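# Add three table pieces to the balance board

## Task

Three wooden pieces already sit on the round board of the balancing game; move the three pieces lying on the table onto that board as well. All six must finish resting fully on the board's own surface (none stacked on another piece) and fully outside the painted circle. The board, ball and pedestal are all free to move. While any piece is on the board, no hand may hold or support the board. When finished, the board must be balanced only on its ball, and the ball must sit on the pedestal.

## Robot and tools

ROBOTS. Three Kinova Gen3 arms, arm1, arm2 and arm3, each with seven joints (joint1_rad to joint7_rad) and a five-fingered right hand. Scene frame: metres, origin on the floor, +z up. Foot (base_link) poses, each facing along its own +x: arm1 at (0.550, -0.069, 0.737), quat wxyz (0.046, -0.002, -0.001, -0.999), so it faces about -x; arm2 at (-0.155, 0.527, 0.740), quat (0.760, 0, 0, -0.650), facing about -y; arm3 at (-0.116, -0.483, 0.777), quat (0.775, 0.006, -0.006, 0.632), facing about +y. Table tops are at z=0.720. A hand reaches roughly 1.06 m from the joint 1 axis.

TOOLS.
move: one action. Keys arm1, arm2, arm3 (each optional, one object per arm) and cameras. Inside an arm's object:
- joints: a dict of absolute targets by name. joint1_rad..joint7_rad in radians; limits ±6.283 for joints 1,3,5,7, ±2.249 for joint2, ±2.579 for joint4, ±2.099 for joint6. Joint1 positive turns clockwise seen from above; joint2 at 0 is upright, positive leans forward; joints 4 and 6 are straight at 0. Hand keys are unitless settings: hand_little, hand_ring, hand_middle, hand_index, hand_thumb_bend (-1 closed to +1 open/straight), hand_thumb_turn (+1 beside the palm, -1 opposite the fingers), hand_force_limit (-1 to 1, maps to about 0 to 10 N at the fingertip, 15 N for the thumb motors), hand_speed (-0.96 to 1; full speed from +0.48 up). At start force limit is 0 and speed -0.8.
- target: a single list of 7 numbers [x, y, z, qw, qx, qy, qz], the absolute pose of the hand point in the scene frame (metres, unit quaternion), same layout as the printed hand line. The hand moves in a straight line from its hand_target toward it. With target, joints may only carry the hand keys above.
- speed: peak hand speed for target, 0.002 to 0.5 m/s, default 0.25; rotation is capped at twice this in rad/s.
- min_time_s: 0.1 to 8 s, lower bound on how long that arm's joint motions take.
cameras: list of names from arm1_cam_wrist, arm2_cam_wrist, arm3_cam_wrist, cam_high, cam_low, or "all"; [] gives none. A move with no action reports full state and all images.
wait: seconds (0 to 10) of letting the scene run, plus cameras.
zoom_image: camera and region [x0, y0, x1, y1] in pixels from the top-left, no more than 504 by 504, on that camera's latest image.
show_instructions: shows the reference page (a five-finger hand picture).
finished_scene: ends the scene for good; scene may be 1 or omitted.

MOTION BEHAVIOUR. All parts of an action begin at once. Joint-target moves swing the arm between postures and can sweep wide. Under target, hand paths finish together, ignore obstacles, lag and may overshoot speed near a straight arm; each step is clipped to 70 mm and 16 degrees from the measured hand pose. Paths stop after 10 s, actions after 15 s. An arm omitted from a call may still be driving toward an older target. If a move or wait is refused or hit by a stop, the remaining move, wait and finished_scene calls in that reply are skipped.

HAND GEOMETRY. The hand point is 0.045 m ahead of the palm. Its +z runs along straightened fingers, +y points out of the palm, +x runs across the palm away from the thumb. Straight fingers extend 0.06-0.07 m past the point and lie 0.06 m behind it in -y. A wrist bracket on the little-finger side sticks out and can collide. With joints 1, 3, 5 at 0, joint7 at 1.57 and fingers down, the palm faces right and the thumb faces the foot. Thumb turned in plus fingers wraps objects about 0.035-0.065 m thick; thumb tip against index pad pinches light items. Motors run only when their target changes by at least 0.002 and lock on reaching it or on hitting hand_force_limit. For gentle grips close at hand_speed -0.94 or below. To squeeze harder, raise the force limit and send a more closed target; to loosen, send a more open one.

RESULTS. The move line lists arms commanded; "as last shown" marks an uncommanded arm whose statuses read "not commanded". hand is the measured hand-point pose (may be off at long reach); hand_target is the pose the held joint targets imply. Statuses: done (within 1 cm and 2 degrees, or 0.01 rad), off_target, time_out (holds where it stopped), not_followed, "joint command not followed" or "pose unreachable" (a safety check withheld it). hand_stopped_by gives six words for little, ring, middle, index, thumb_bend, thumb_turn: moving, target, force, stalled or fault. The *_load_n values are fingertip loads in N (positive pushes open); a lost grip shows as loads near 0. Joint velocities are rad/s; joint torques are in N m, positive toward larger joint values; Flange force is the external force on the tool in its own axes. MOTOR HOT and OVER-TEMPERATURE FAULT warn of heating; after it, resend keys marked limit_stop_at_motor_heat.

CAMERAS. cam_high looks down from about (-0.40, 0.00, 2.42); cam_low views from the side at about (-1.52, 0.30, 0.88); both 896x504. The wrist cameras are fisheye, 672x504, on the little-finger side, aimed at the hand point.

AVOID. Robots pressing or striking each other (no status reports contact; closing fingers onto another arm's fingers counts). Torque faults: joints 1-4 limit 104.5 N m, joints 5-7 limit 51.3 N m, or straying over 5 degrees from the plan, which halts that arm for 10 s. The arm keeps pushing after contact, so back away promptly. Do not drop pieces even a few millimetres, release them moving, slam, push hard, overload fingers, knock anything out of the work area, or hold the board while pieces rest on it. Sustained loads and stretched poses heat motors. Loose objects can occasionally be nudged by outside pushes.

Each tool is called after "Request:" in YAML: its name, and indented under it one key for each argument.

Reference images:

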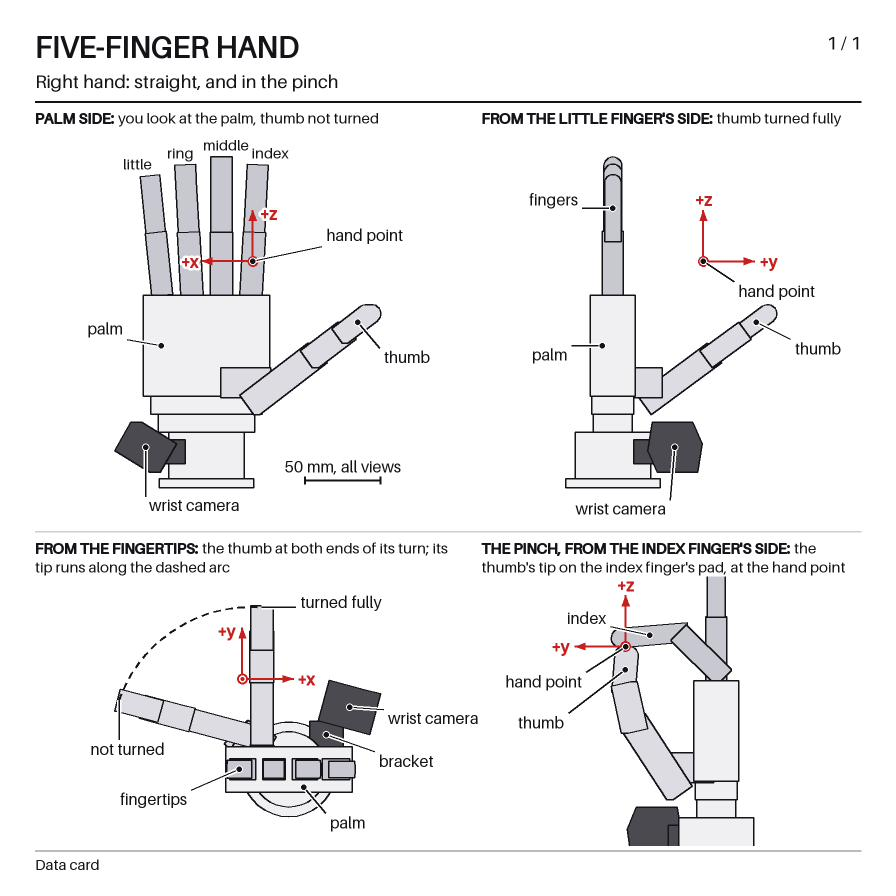

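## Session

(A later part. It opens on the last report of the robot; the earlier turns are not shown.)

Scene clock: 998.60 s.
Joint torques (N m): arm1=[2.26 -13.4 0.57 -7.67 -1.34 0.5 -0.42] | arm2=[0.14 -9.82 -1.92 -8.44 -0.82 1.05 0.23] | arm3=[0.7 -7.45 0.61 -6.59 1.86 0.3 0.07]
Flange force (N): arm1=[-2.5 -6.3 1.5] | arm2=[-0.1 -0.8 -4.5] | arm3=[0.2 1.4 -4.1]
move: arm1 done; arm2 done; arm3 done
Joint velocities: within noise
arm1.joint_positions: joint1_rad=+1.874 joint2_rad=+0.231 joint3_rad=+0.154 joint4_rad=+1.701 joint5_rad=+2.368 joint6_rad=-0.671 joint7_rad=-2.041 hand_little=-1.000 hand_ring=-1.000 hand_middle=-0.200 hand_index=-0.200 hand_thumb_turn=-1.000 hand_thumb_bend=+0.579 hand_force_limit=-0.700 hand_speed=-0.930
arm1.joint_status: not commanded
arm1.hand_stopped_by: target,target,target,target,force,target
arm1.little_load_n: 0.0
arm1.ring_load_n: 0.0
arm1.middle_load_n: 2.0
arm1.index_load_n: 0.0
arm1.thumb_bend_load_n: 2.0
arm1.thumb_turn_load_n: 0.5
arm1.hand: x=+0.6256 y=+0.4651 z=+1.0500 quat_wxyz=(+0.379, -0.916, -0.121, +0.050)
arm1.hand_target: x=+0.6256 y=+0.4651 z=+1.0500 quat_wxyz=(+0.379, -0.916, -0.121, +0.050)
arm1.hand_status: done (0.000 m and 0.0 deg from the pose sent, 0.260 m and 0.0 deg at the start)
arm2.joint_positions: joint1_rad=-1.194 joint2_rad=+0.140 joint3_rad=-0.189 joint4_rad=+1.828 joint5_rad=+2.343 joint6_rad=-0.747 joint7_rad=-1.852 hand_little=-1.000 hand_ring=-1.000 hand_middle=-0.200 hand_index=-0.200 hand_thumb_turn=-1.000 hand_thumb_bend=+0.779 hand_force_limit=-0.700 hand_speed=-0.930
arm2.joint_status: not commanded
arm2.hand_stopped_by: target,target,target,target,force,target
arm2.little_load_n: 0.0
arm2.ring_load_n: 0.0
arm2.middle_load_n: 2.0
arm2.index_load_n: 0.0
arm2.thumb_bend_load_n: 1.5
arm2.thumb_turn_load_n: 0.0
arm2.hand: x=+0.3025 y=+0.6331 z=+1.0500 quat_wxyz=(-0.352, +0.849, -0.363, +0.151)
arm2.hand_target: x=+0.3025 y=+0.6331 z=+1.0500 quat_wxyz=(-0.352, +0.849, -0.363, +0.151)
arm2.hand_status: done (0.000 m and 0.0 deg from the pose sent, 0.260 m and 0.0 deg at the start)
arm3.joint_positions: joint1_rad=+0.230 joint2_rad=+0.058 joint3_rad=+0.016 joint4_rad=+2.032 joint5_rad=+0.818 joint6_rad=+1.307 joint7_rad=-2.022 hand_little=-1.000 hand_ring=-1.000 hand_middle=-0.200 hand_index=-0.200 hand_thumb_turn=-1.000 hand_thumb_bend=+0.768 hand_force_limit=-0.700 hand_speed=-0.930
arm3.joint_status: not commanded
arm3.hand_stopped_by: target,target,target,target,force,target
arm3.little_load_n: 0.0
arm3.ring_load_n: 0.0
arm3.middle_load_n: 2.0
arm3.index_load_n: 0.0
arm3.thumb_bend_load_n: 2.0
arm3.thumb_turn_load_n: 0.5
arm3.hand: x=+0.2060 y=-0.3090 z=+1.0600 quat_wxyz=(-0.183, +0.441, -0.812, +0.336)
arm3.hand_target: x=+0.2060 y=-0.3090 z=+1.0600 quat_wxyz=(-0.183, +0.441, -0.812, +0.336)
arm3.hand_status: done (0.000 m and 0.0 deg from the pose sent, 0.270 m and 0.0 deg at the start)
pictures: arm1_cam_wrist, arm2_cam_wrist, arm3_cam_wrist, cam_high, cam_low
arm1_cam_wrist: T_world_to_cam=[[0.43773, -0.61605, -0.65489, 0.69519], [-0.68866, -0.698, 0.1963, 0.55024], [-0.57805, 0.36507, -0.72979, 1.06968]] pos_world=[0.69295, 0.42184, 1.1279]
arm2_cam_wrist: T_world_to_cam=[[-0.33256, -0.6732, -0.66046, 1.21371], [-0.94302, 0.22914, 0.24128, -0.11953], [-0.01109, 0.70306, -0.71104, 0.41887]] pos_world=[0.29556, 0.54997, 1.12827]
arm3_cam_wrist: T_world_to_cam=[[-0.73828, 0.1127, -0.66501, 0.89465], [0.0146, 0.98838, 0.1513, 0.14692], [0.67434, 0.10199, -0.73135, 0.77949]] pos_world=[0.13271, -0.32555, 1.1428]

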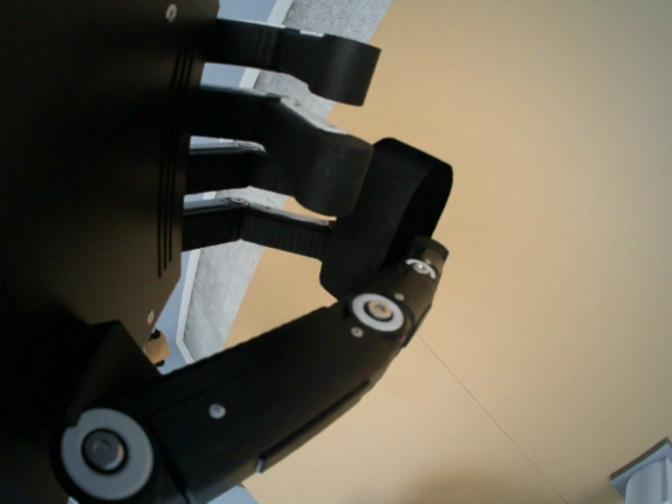

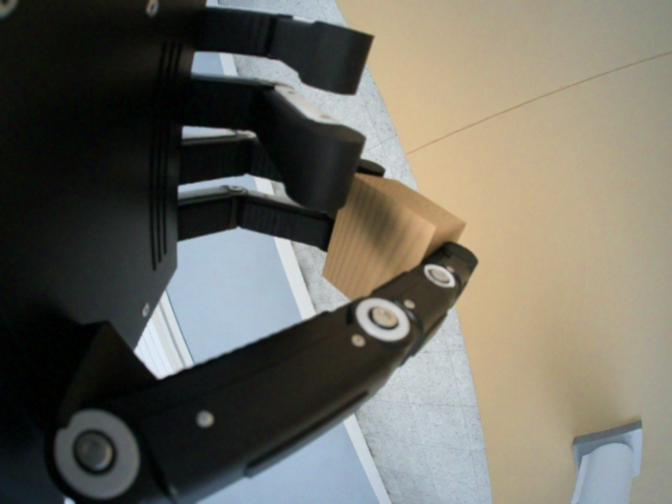

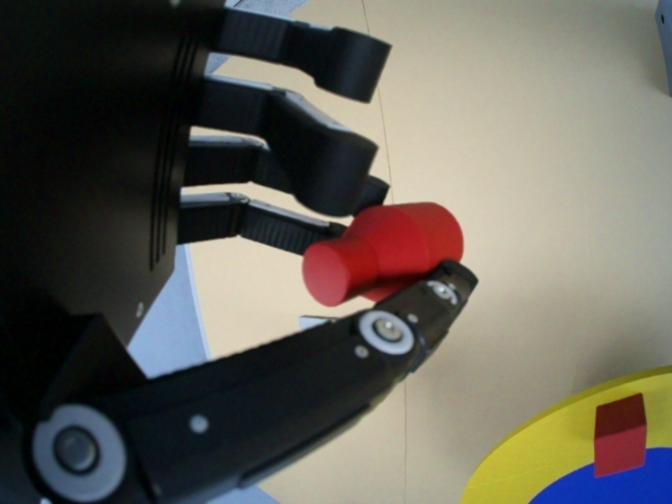

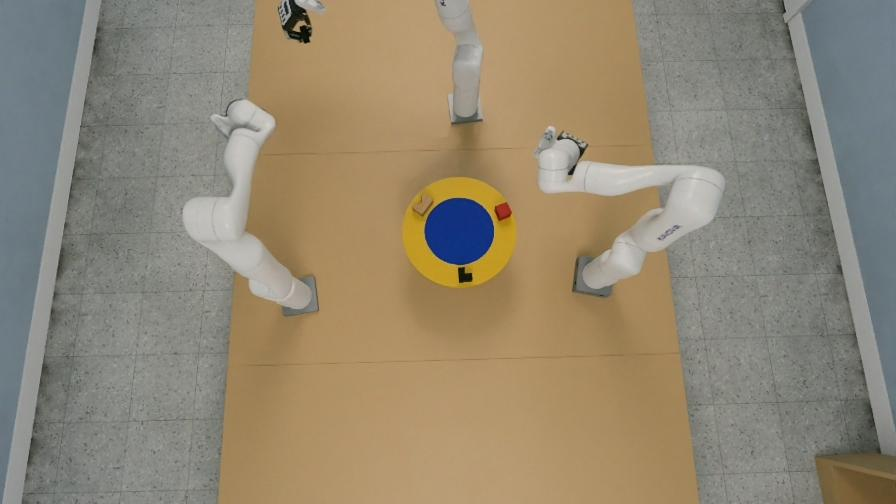

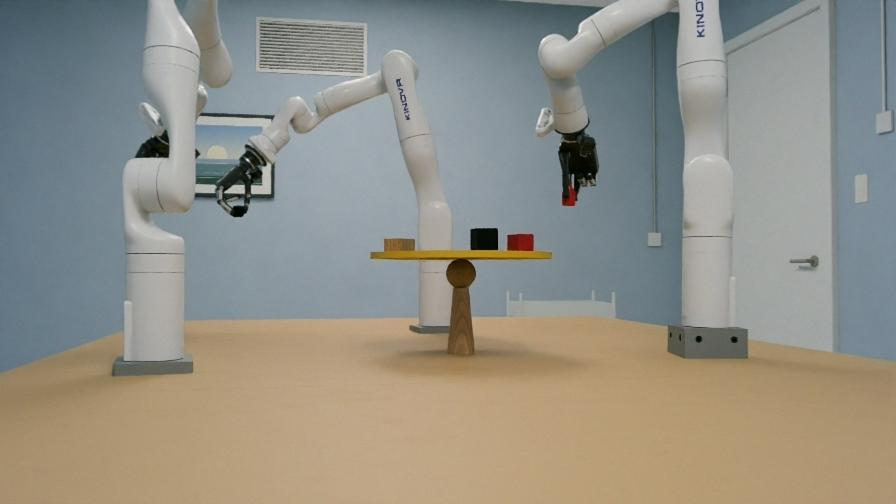

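Request:
move:
  arm2: {"joints": {"joint1_rad": 0.267, "joint2_rad": 0.164, "joint3_rad": 0, "joint4_rad": 1.995, "joint5_rad": 2.128, "joint6_rad": -0.703, "joint7_rad": -1.537}, "min_time_s": 4}
  arm3: {"joints": {"joint1_rad": -0.567, "joint2_rad": 0.155, "joint3_rad": 0, "joint4_rad": 2.154, "joint5_rad": 0.888, "joint6_rad": 1.134, "joint7_rad": -2.195}, "min_time_s": 4}
  cameras: ["arm2_cam_wrist", "arm3_cam_wrist", "cam_low", "cam_high"]

Scene clock: 1018.77 s.
Joint torques (N m): arm1=[2.18 -13.37 0.49 -7.76 -1.32 0.47 -0.38] | arm2=[0.18 -9.72 -1.7 -7.59 -0.76 0.5 0.22] | arm3=[0.83 -8.35 0.91 -5.66 1.63 0.52 0.08]
Flange force (N): arm1=[-2.7 -6.0 1.4] | arm2=[0.1 -1.0 -4.6] | arm3=[0.0 1.4 -4.3]
move: arm2 done; arm3 done
Joint velocities: within noise
arm1: as last shown
arm1.middle_load_n: 1.5
arm2.joint_positions: joint1_rad=+0.267 joint2_rad=+0.164 joint3_rad=+0.000 joint4_rad=+1.995 joint5_rad=+2.128 joint6_rad=-0.703 joint7_rad=-1.537 hand_little=-1.000 hand_ring=-1.000 hand_middle=-0.200 hand_index=-0.200 hand_thumb_turn=-1.000 hand_thumb_bend=+0.779 hand_force_limit=-0.700 hand_speed=-0.930
arm2.joint_status: all done
arm2.hand_stopped_by: target,target,target,target,force,target
arm2.little_load_n: 0.5
arm2.ring_load_n: 0.5
arm2.middle_load_n: 1.5
arm2.index_load_n: 0.0
arm2.thumb_bend_load_n: 1.5
arm2.thumb_turn_load_n: 0.0
arm2.hand: x=-0.0642 y=+0.0907 z=+0.9952 quat_wxyz=(-0.145, +0.351, -0.855, +0.354)
arm2.hand_target: x=-0.0642 y=+0.0907 z=+0.9952 quat_wxyz=(-0.145, +0.351, -0.855, +0.354)
arm2.hand_status: not commanded
arm3.joint_positions: joint1_rad=-0.567 joint2_rad=+0.155 joint3_rad=+0.000 joint4_rad=+2.154 joint5_rad=+0.888 joint6_rad=+1.134 joint7_rad=-2.195 hand_little=-1.000 hand_ring=-1.000 hand_middle=-0.200 hand_index=-0.200 hand_thumb_turn=-1.000 hand_thumb_bend=+0.768 hand_force_limit=-0.700 hand_speed=-0.930
arm3.joint_status: all done
arm3.hand_stopped_by: target,target,target,target,force,target
arm3.little_load_n: 0.0
arm3.ring_load_n: 0.0
arm3.middle_load_n: 1.5
arm3.index_load_n: 0.0
arm3.thumb_bend_load_n: 2.0
arm3.thumb_turn_load_n: 0.5
arm3.hand: x=-0.0289 y=-0.1215 z=+1.0017 quat_wxyz=(-0.310, +0.730, -0.564, +0.229)
arm3.hand_target: x=-0.0289 y=-0.1215 z=+1.0017 quat_wxyz=(-0.310, +0.730, -0.564, +0.229)
arm3.hand_status: not commanded
pictures: arm2_cam_wrist, arm3_cam_wrist, cam_high, cam_low
arm2_cam_wrist: T_world_to_cam=[[-0.67892, 0.32248, -0.65961, 0.57707], [0.21496, 0.94632, 0.24139, -0.31864], [0.70204, 0.02209, -0.71179, 0.86545]] pos_world=[-0.1473, 0.09633, 1.07358]
arm3_cam_wrist: T_world_to_cam=[[-0.57686, -0.46174, -0.67382, 0.60504], [-0.72489, 0.66961, 0.16172, -0.09669], [0.37653, 0.58174, -0.72098, 0.91544]] pos_world=[-0.06576, -0.18843, 1.08334]

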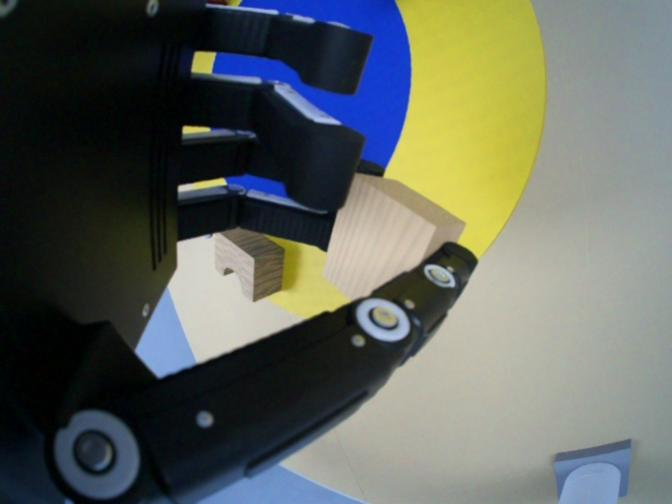

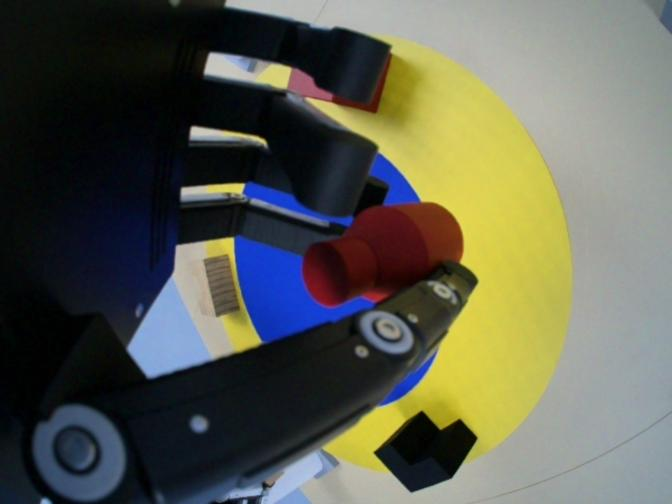

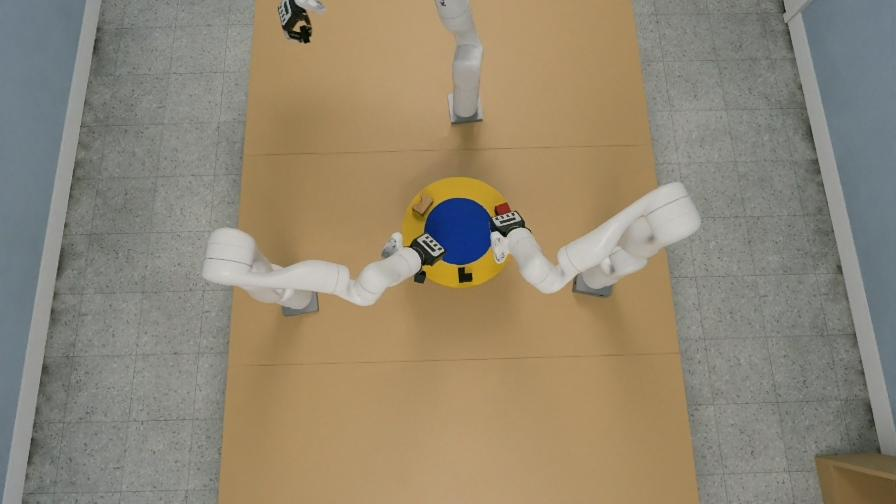

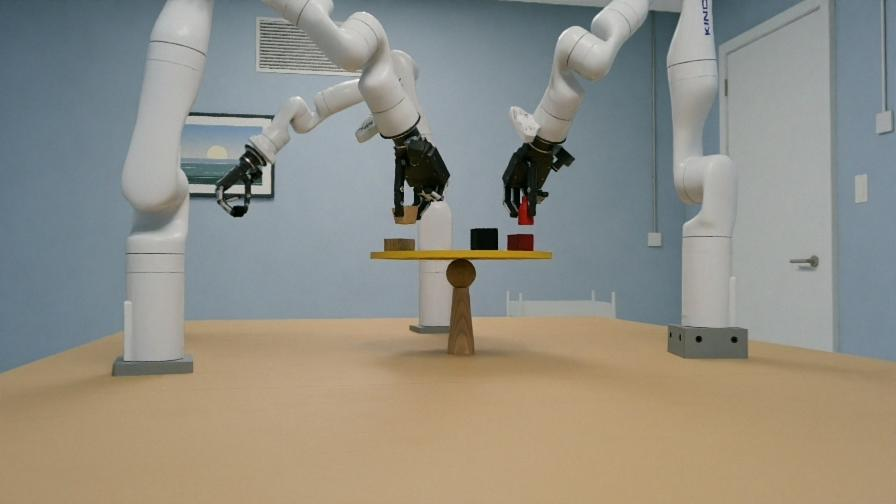

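Request:
move:
  arm1: {"joints": {"joint1_rad": 0.459, "joint2_rad": -0.007, "joint3_rad": 0, "joint4_rad": 2.175, "joint5_rad": 2.135, "joint6_rad": -0.515, "joint7_rad": -1.725}, "min_time_s": 4}
  cameras: ["arm1_cam_wrist", "cam_low", "cam_high"]

Request:
zoom_image:
  camera: "cam_low"
  region: [360, 160, 560, 280]

Scene clock: 1032.10 s.
Joint torques (N m): arm1=[2.22 -8.16 0.29 -6.83 -1.21 -0.07 -0.38] | arm2=[0.06 -9.75 -1.67 -7.56 -0.79 0.44 0.23] | arm3=[0.86 -8.38 0.91 -5.68 1.66 0.52 0.04]
Flange force (N): arm1=[-1.5 -4.9 3.1] | arm2=[0.2 -1.0 -4.5] | arm3=[-0.1 1.4 -4.4]
move: arm1 done
Joint velocities: within noise
arm1.joint_positions: joint1_rad=+0.459 joint2_rad=-0.007 joint3_rad=+0.000 joint4_rad=+2.175 joint5_rad=+2.135 joint6_rad=-0.515 joint7_rad=-1.725 hand_little=-1.000 hand_ring=-1.000 hand_middle=-0.200 hand_index=-0.200 hand_thumb_turn=-1.000 hand_thumb_bend=+0.579 hand_force_limit=-0.700 hand_speed=-0.930
arm1.joint_status: all done
arm1.hand_stopped_by: target,target,target,target,force,target
arm1.little_load_n: 0.0
arm1.ring_load_n: 0.0
arm1.middle_load_n: 1.5
arm1.index_load_n: 0.0
arm1.thumb_bend_load_n: 1.5
arm1.thumb_turn_load_n: 0.5
arm1.hand: x=+0.1488 y=-0.0315 z=+0.9976 quat_wxyz=(+0.233, -0.562, -0.732, +0.306)
arm1.hand_target: x=+0.1488 y=-0.0315 z=+0.9976 quat_wxyz=(+0.233, -0.562, -0.732, +0.306)
arm1.hand_status: not commanded
arm2, arm3: as last shown
arm2.little_load_n: 0.0
arm2.ring_load_n: 0.0
arm2.thumb_bend_load_n: 2.0
arm3.middle_load_n: 2.0
pictures: arm1_cam_wrist, cam_high, cam_low
arm1_cam_wrist: T_world_to_cam=[[0.61288, 0.43584, -0.6591, 0.57497], [0.69929, -0.68755, 0.1956, -0.31995], [-0.36791, -0.58079, -0.72617, 0.87246]] pos_world=[0.19234, 0.03613, 1.0751]

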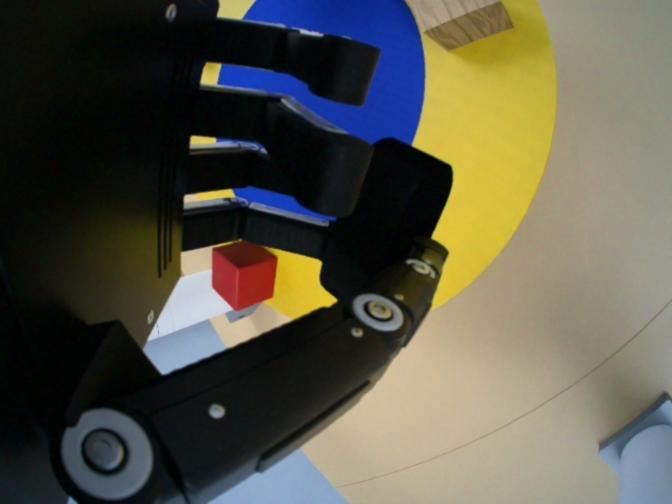

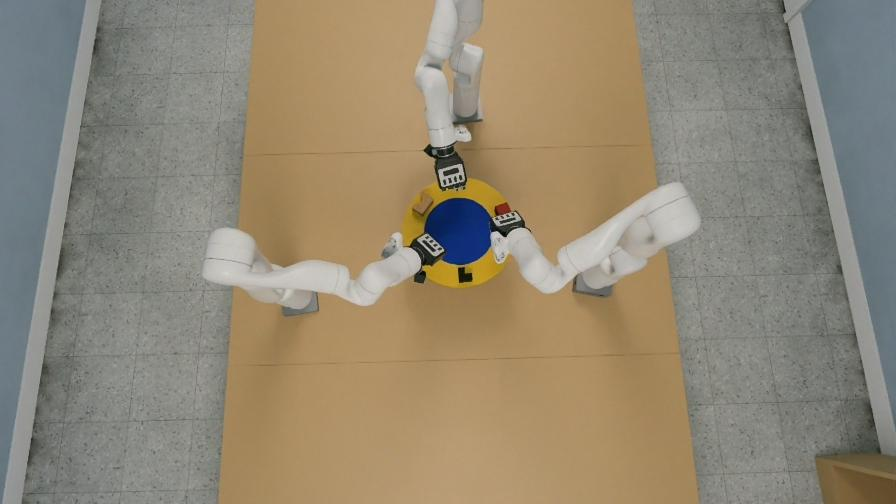

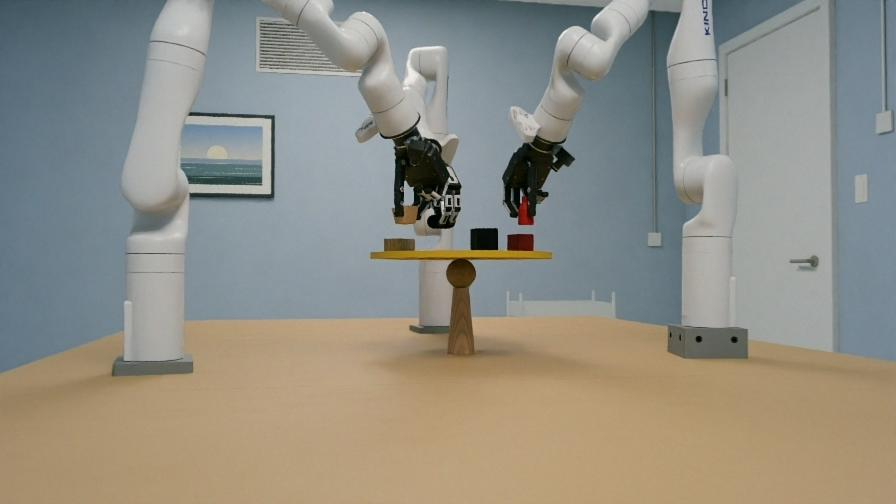

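Scaled by 2.520.

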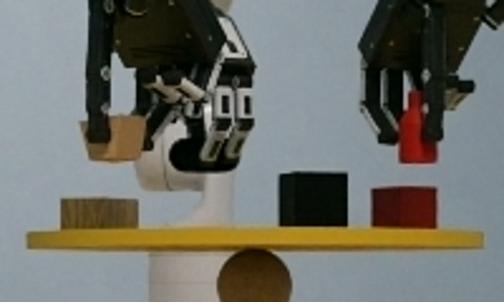

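Request:
move:
  arm1: {"target": [0.1427, -0.0529, 0.96, 0.2330, -0.5624, -0.7329, 0.3036], "speed": 0.06}
  arm2: {"target": [-0.0418, 0.0918, 0.96, 0.1464, -0.3536, 0.8536, -0.3536], "speed": 0.06}
  arm3: {"target": [-0.0552, -0.1291, 0.963, 0.3036, -0.7329, 0.5624, -0.2330], "speed": 0.06}
  cameras: ["all"]

Request:
zoom_image:
  camera: "cam_low"
  region: [360, 180, 460, 280]

Request:
zoom_image:
  camera: "cam_low"
  region: [460, 180, 560, 280]

Request:
zoom_image:
  camera: "cam_high"
  region: [380, 160, 560, 300]

Scene clock: 1045.40 s.
Joint torques (N m): arm1=[2.22 -8.6 0.28 -6.18 -0.99 -0.44 -0.38] | arm2=[0.18 -10.14 -1.83 -7.11 -0.63 0.25 0.19] | arm3=[0.9 -9.14 1.02 -4.71 1.52 0.76 0.08]
Flange force (N): arm1=no reading | arm2=[0.4 -1.6 -4.8] | arm3=[0.1 1.7 -4.4]
move: arm1 done; arm2 done; arm3 done
Joint velocities: within noise
arm1.joint_positions: joint1_rad=+0.419 joint2_rad=+0.056 joint3_rad=-0.054 joint4_rad=+2.258 joint5_rad=+1.880 joint6_rad=-0.382 joint7_rad=-1.502 hand_little=-1.000 hand_ring=-1.000 hand_middle=-0.200 hand_index=-0.200 hand_thumb_turn=-1.000 hand_thumb_bend=+0.579 hand_force_limit=-0.700 hand_speed=-0.930
arm1.joint_status: not commanded
arm1.hand_stopped_by: target,target,target,target,force,target
arm1.little_load_n: 0.5
arm1.ring_load_n: 0.0
arm1.middle_load_n: 2.0
arm1.index_load_n: 0.0
arm1.thumb_bend_load_n: 2.0
arm1.thumb_turn_load_n: 0.5
arm1.hand: x=+0.1427 y=-0.0529 z=+0.9600 quat_wxyz=(+0.233, -0.562, -0.733, +0.304)
arm1.hand_target: x=+0.1427 y=-0.0529 z=+0.9600 quat_wxyz=(+0.233, -0.562, -0.733, +0.304)
arm1.hand_status: done (0.000 m and 0.0 deg from the pose sent, 0.044 m and 0.3 deg at the start)
arm2.joint_positions: joint1_rad=+0.248 joint2_rad=+0.215 joint3_rad=-0.054 joint4_rad=+2.070 joint5_rad=+1.986 joint6_rad=-0.593 joint7_rad=-1.398 hand_little=-1.000 hand_ring=-1.000 hand_middle=-0.200 hand_index=-0.200 hand_thumb_turn=-1.000 hand_thumb_bend=+0.779 hand_force_limit=-0.700 hand_speed=-0.930
arm2.joint_status: not commanded
arm2.hand_stopped_by: target,target,target,target,force,target
arm2.little_load_n: 0.0
arm2.ring_load_n: 0.0
arm2.middle_load_n: 1.5
arm2.index_load_n: 0.0
arm2.thumb_bend_load_n: 2.0
arm2.thumb_turn_load_n: 0.0
arm2.hand: x=-0.0418 y=+0.0918 z=+0.9600 quat_wxyz=(-0.146, +0.354, -0.854, +0.354)
arm2.hand_target: x=-0.0418 y=+0.0918 z=+0.9600 quat_wxyz=(-0.146, +0.354, -0.854, +0.354)
arm2.hand_status: done (0.000 m and 0.0 deg from the pose sent, 0.042 m and 0.4 deg at the start)
arm3.joint_positions: joint1_rad=-0.623 joint2_rad=+0.242 joint3_rad=-0.034 joint4_rad=+2.203 joint5_rad=+0.888 joint6_rad=+1.105 joint7_rad=-2.343 hand_little=-1.000 hand_ring=-1.000 hand_middle=-0.200 hand_index=-0.200 hand_thumb_turn=-1.000 hand_thumb_bend=+0.768 hand_force_limit=-0.700 hand_speed=-0.930
arm3.joint_status: not commanded
arm3.hand_stopped_by: target,target,target,target,force,target
arm3.little_load_n: 0.0
arm3.ring_load_n: 0.0
arm3.middle_load_n: 1.5
arm3.index_load_n: 0.0
arm3.thumb_bend_load_n: 2.0
arm3.thumb_turn_load_n: 0.0
arm3.hand: x=-0.0552 y=-0.1291 z=+0.9630 quat_wxyz=(-0.304, +0.733, -0.562, +0.233)
arm3.hand_target: x=-0.0552 y=-0.1291 z=+0.9630 quat_wxyz=(-0.304, +0.733, -0.562, +0.233)
arm3.hand_status: done (0.000 m and 0.0 deg from the pose sent, 0.047 m and 1.0 deg at the start)
pictures: arm1_cam_wrist, arm2_cam_wrist, arm3_cam_wrist, cam_high, cam_low
arm1_cam_wrist: T_world_to_cam=[[0.61593, 0.43778, -0.65497, 0.55893], [0.69801, -0.68872, 0.19606, -0.32334], [-0.36526, -0.57794, -0.72977, 0.83371]] pos_world=[0.18596, 0.01445, 1.0379]
arm2_cam_wrist: T_world_to_cam=[[-0.68062, 0.3172, -0.66041, 0.56988], [0.20767, 0.94797, 0.2413, -0.31636], [0.70259, 0.02709, -0.71108, 0.82351]] pos_world=[-0.12503, 0.09682, 1.03827]
arm3_cam_wrist: T_world_to_cam=[[-0.57785, -0.47315, -0.66499, 0.55024], [-0.72462, 0.67234, 0.15128, -0.094], [0.37552, 0.56928, -0.73137, 0.91018]] pos_world=[-0.09195, -0.1946, 1.0458]

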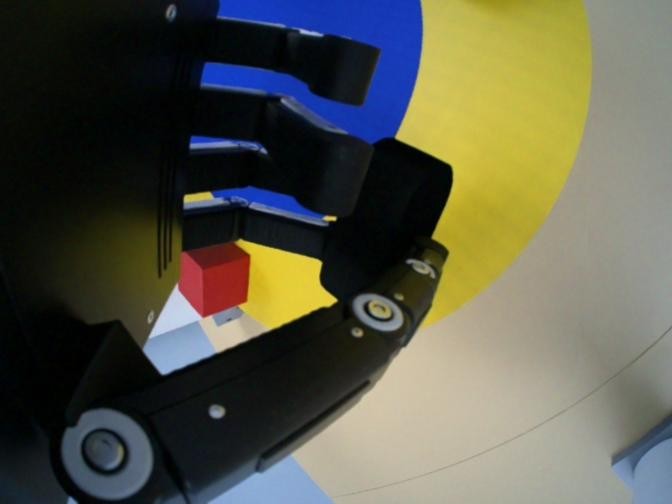

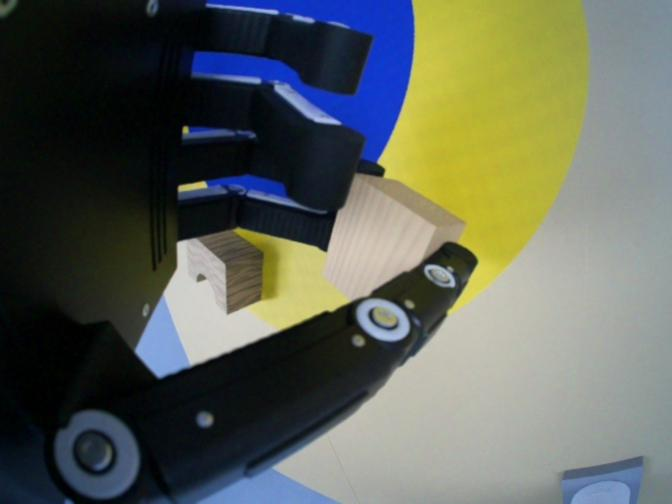

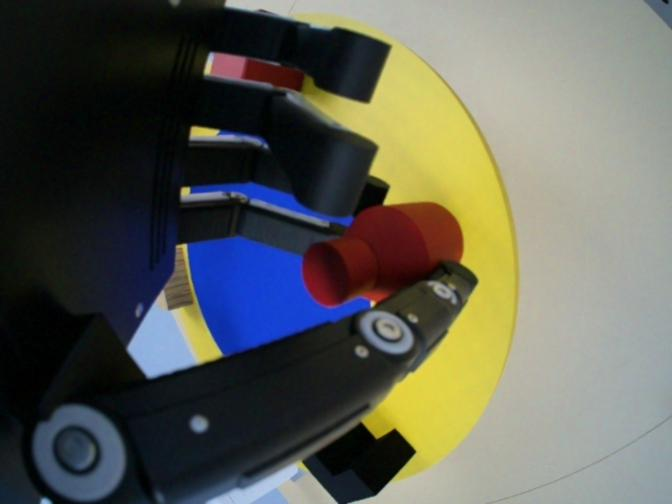

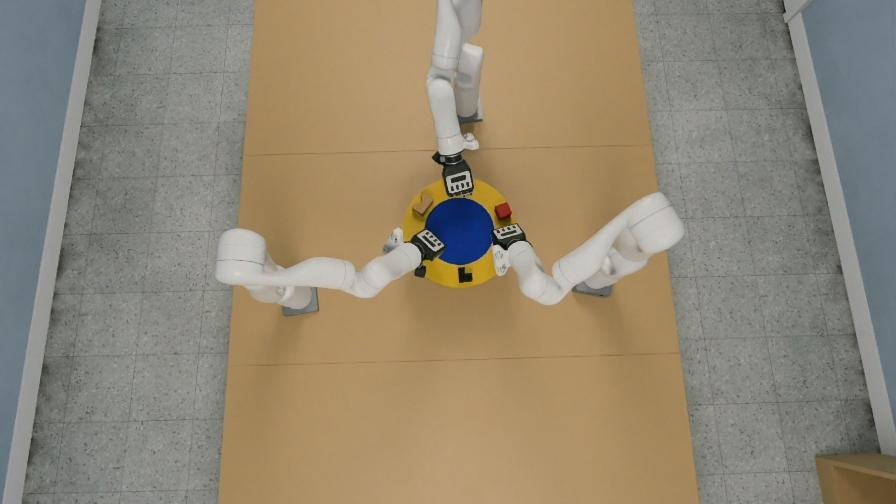

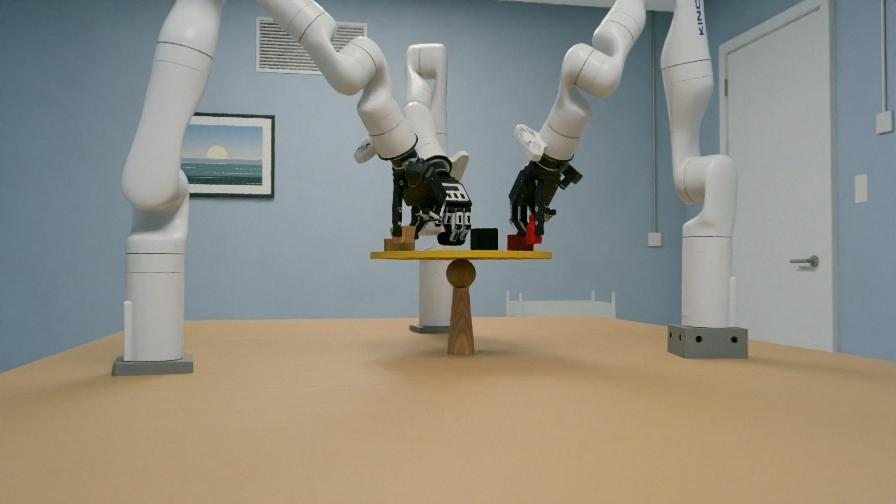

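Scaled by 5.040.

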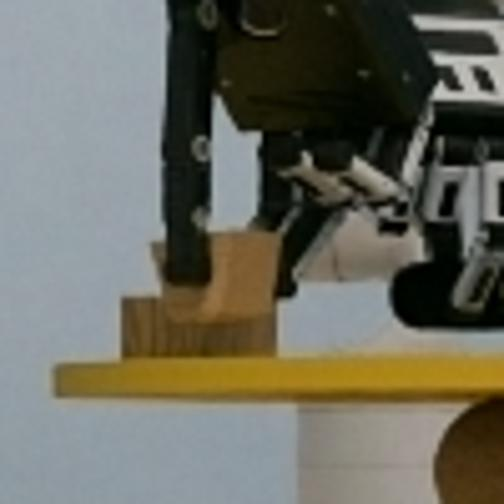

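Scaled by 5.040.

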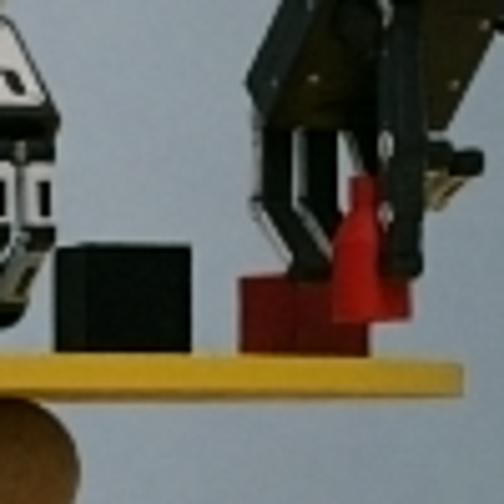

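Scaled by 2.800.

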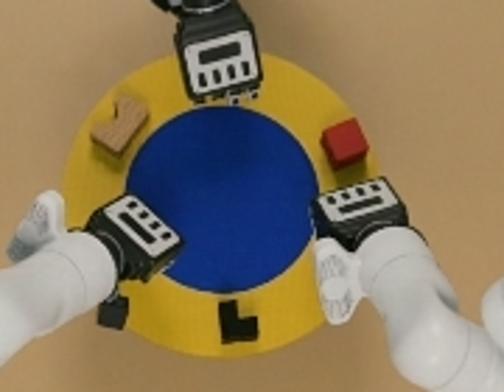

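Request:
zoom_image:
  camera: "cam_low"
  region: [375, 215, 435, 265]

Request:
zoom_image:
  camera: "cam_low"
  region: [500, 215, 560, 265]

Request:
zoom_image:
  camera: "cam_low"
  region: [415, 200, 475, 260]

Request:
zoom_image:
  camera: "arm2_cam_wrist"
  region: [300, 120, 540, 360]

Scaled by 8.400.

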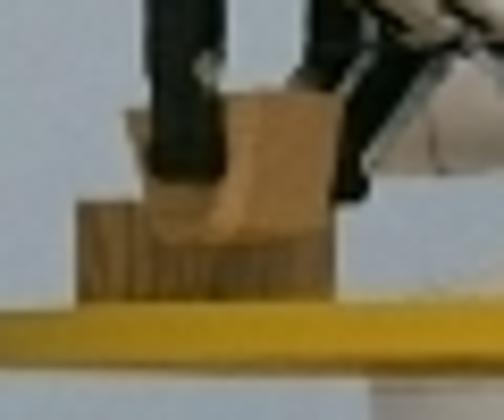

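Scaled by 8.400.

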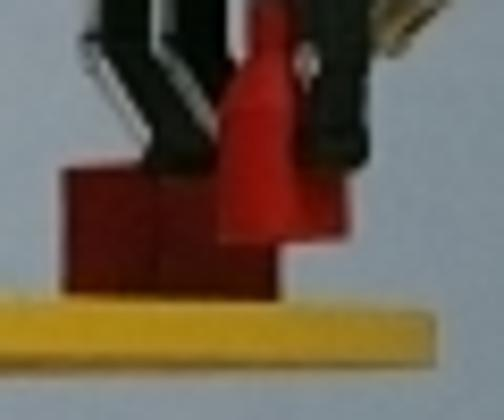

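Scaled by 8.400.

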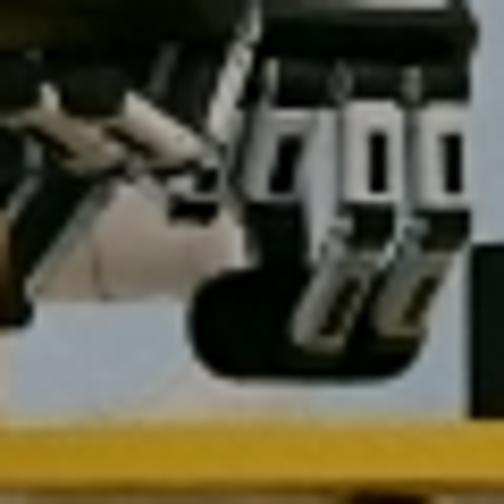

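Scaled by 2.100 from the camera's image (finer frame: 960x720).

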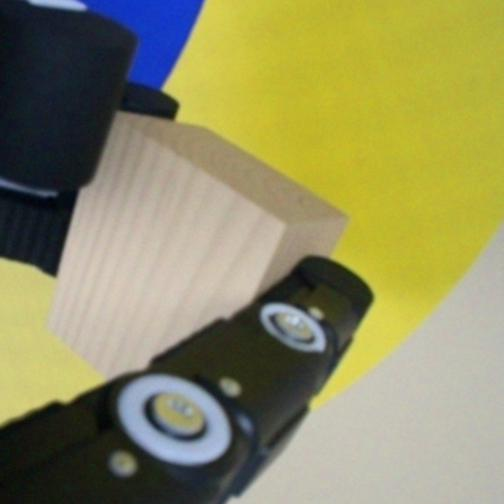

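Request:
move:
  arm1: {"target": [0.1427, -0.0549, 0.945, 0.2330, -0.5624, -0.7329, 0.3036], "speed": 0.04}
  arm2: {"target": [-0.0418, 0.0898, 0.9505, 0.1464, -0.3536, 0.8536, -0.3536], "speed": 0.04}
  arm3: {"target": [-0.0552, -0.1291, 0.9515, 0.3036, -0.7329, 0.5624, -0.2330], "speed": 0.04}
  cameras: ["all"]

Request:
zoom_image:
  camera: "cam_low"
  region: [375, 215, 435, 265]

Request:
zoom_image:
  camera: "cam_low"
  region: [500, 215, 560, 265]

Request:
zoom_image:
  camera: "cam_low"
  region: [415, 215, 475, 265]

Scene clock: 1126.20 s.
Joint torques (N m): arm1=[2.25 -8.88 0.24 -5.86 -0.96 -0.74 -0.38] | arm2=[0.1 -10.41 -1.85 -6.94 -0.57 0.16 0.19] | arm3=[0.84 -9.32 1.09 -4.39 1.4 0.79 0.09]
Flange force (N): arm1=no reading | arm2=[0.6 -1.5 -4.7] | arm3=[-0.1 1.5 -4.4]
move: arm1 done; arm2 done; arm3 done
Joint velocities: within noise
arm1.joint_positions: joint1_rad=+0.426 joint2_rad=+0.087 joint3_rad=-0.071 joint4_rad=+2.290 joint5_rad=+1.724 joint6_rad=-0.358 joint7_rad=-1.340 hand_little=-1.000 hand_ring=-1.000 hand_middle=-0.200 hand_index=-0.200 hand_thumb_turn=-1.000 hand_thumb_bend=+0.579 hand_force_limit=-0.700 hand_speed=-0.930
arm1.joint_status: not commanded
arm1.hand_stopped_by: target,target,target,target,force,target
arm1.little_load_n: 0.0
arm1.ring_load_n: 0.0
arm1.middle_load_n: 2.0
arm1.index_load_n: 0.0
arm1.thumb_bend_load_n: 2.0
arm1.thumb_turn_load_n: 0.5
arm1.hand: x=+0.1427 y=-0.0549 z=+0.9450 quat_wxyz=(+0.233, -0.562, -0.733, +0.304)
arm1.hand_target: x=+0.1427 y=-0.0549 z=+0.9450 quat_wxyz=(+0.233, -0.562, -0.733, +0.304)
arm1.hand_status: done (0.000 m and 0.0 deg from the pose sent, 0.015 m and 0.0 deg at the start)
arm2.joint_positions: joint1_rad=+0.255 joint2_rad=+0.236 joint3_rad=-0.064 joint4_rad=+2.080 joint5_rad=+1.945 joint6_rad=-0.577 joint7_rad=-1.347 hand_little=-1.000 hand_ring=-1.000 hand_middle=-0.200 hand_index=-0.200 hand_thumb_turn=-1.000 hand_thumb_bend=+0.779 hand_force_limit=-0.700 hand_speed=-0.930
arm2.joint_status: not commanded
arm2.hand_stopped_by: target,target,target,target,force,target
arm2.little_load_n: 0.0
arm2.ring_load_n: 0.0
arm2.middle_load_n: 1.5
arm2.index_load_n: 0.0
arm2.thumb_bend_load_n: 1.5
arm2.thumb_turn_load_n: 0.0
arm2.hand: x=-0.0418 y=+0.0898 z=+0.9505 quat_wxyz=(-0.146, +0.354, -0.854, +0.354)
arm2.hand_target: x=-0.0418 y=+0.0898 z=+0.9505 quat_wxyz=(-0.146, +0.354, -0.854, +0.354)
arm2.hand_status: done (0.000 m and 0.0 deg from the pose sent, 0.010 m and 0.0 deg at the start)
arm3.joint_positions: joint1_rad=-0.625 joint2_rad=+0.269 joint3_rad=-0.032 joint4_rad=+2.221 joint5_rad=+0.906 joint6_rad=+1.078 joint7_rad=-2.382 hand_little=-1.000 hand_ring=-1.000 hand_middle=-0.200 hand_index=-0.200 hand_thumb_turn=-1.000 hand_thumb_bend=+0.768 hand_force_limit=-0.700 hand_speed=-0.930
arm3.joint_status: not commanded
arm3.hand_stopped_by: target,target,target,target,force,target
arm3.little_load_n: 0.0
arm3.ring_load_n: 0.0
arm3.middle_load_n: 1.5
arm3.index_load_n: 0.0
arm3.thumb_bend_load_n: 2.0
arm3.thumb_turn_load_n: 0.0
arm3.hand: x=-0.0552 y=-0.1291 z=+0.9515 quat_wxyz=(-0.304, +0.733, -0.562, +0.233)
arm3.hand_target: x=-0.0552 y=-0.1291 z=+0.9515 quat_wxyz=(-0.304, +0.733, -0.562, +0.233)
arm3.hand_status: done (0.000 m and 0.0 deg from the pose sent, 0.011 m and 0.0 deg at the start)
pictures: arm1_cam_wrist, arm2_cam_wrist, arm3_cam_wrist, cam_high, cam_low
arm1_cam_wrist: T_world_to_cam=[[0.61596, 0.43774, -0.65496, 0.54997], [0.69798, -0.68874, 0.19609, -0.32181], [-0.36526, -0.57794, -0.72977, 0.82161]] pos_world=[0.18596, 0.01245, 1.0229]
arm2_cam_wrist: T_world_to_cam=[[-0.68062, 0.3172, -0.66041, 0.56424], [0.20767, 0.94797, 0.2413, -0.31217], [0.70259, 0.02709, -0.71108, 0.81681]] pos_world=[-0.12503, 0.09482, 1.02877]
arm3_cam_wrist: T_world_to_cam=[[-0.5777, -0.47323, -0.66507, 0.54273], [-0.72472, 0.67225, 0.15118, -0.09211], [0.37555, 0.56933, -0.73132, 0.90169]] pos_world=[-0.09185, -0.1946, 1.0343]

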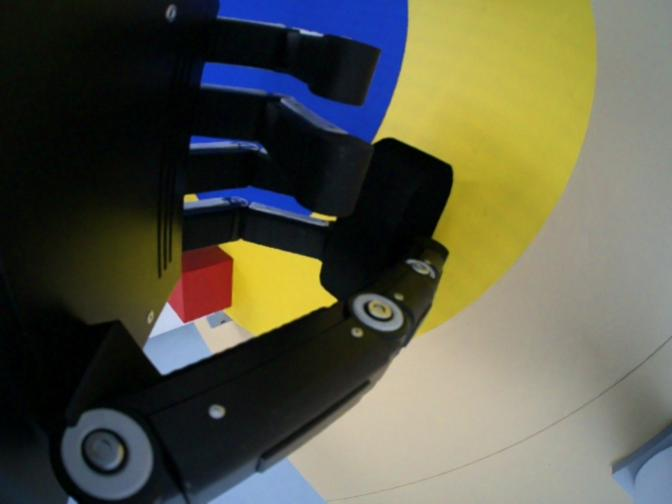

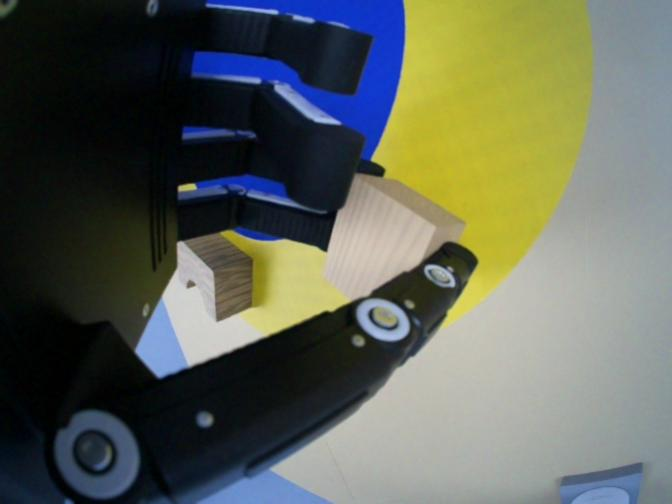

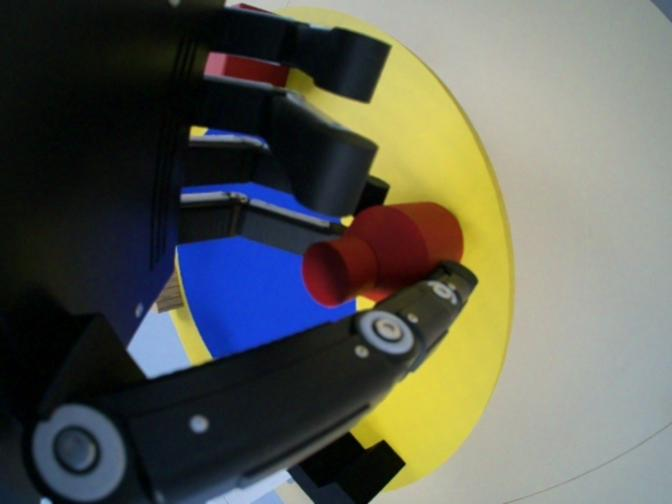

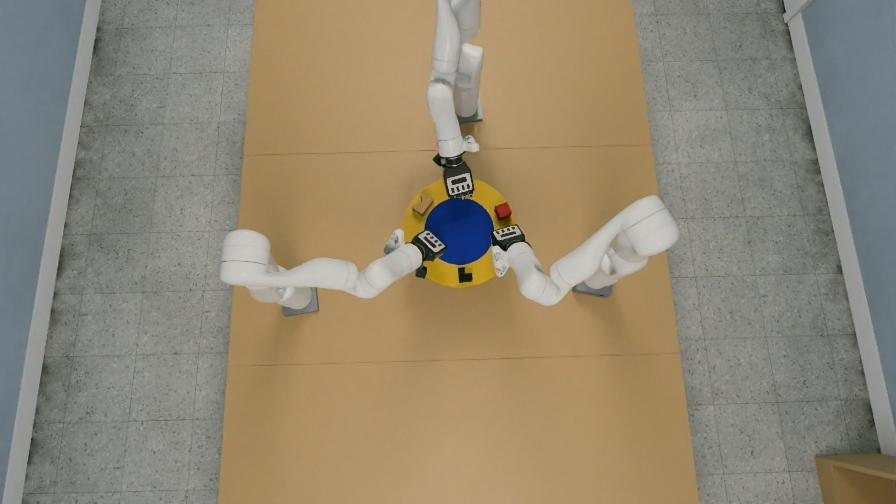

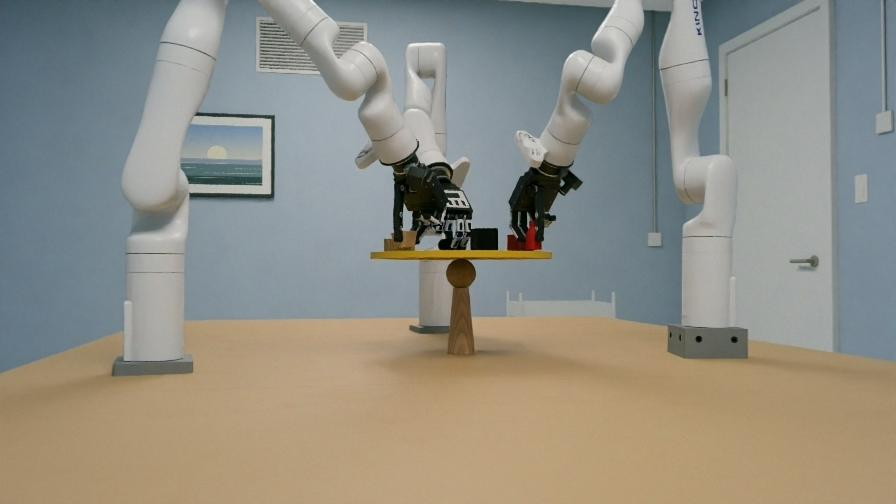

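Scaled by 8.400.

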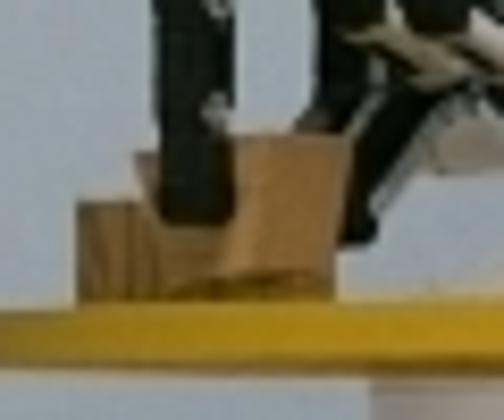

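Scaled by 8.400.

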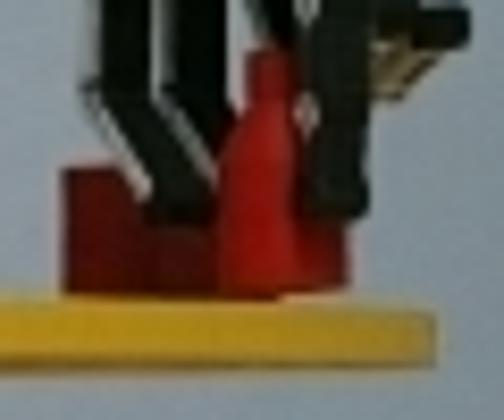

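Scaled by 8.400.

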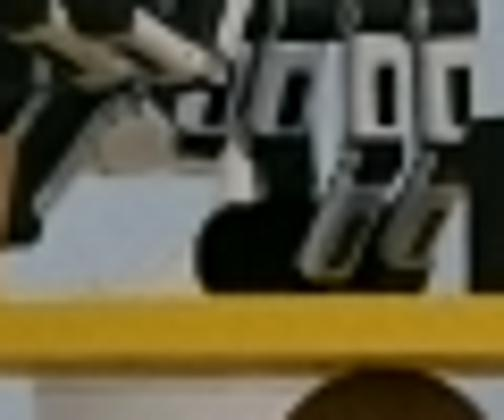

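Request:
zoom_image:
  camera: "cam_low"
  region: [388, 225, 420, 257]

Request:
zoom_image:
  camera: "arm2_cam_wrist"
  region: [310, 150, 490, 330]

Scaled by 15.750.

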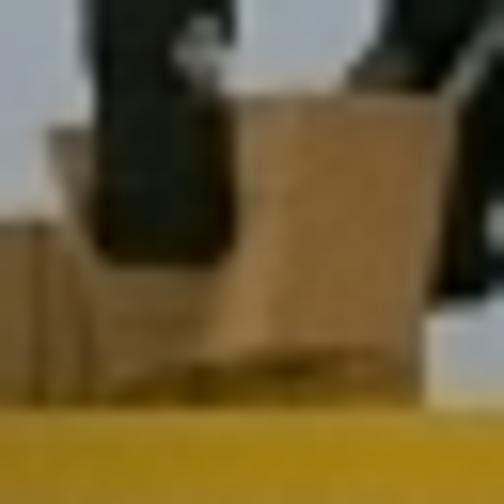

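Scaled by 2.800 from the camera's image (finer frame: 960x720).

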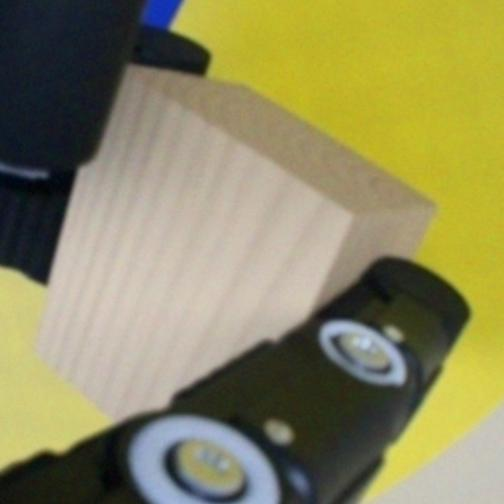

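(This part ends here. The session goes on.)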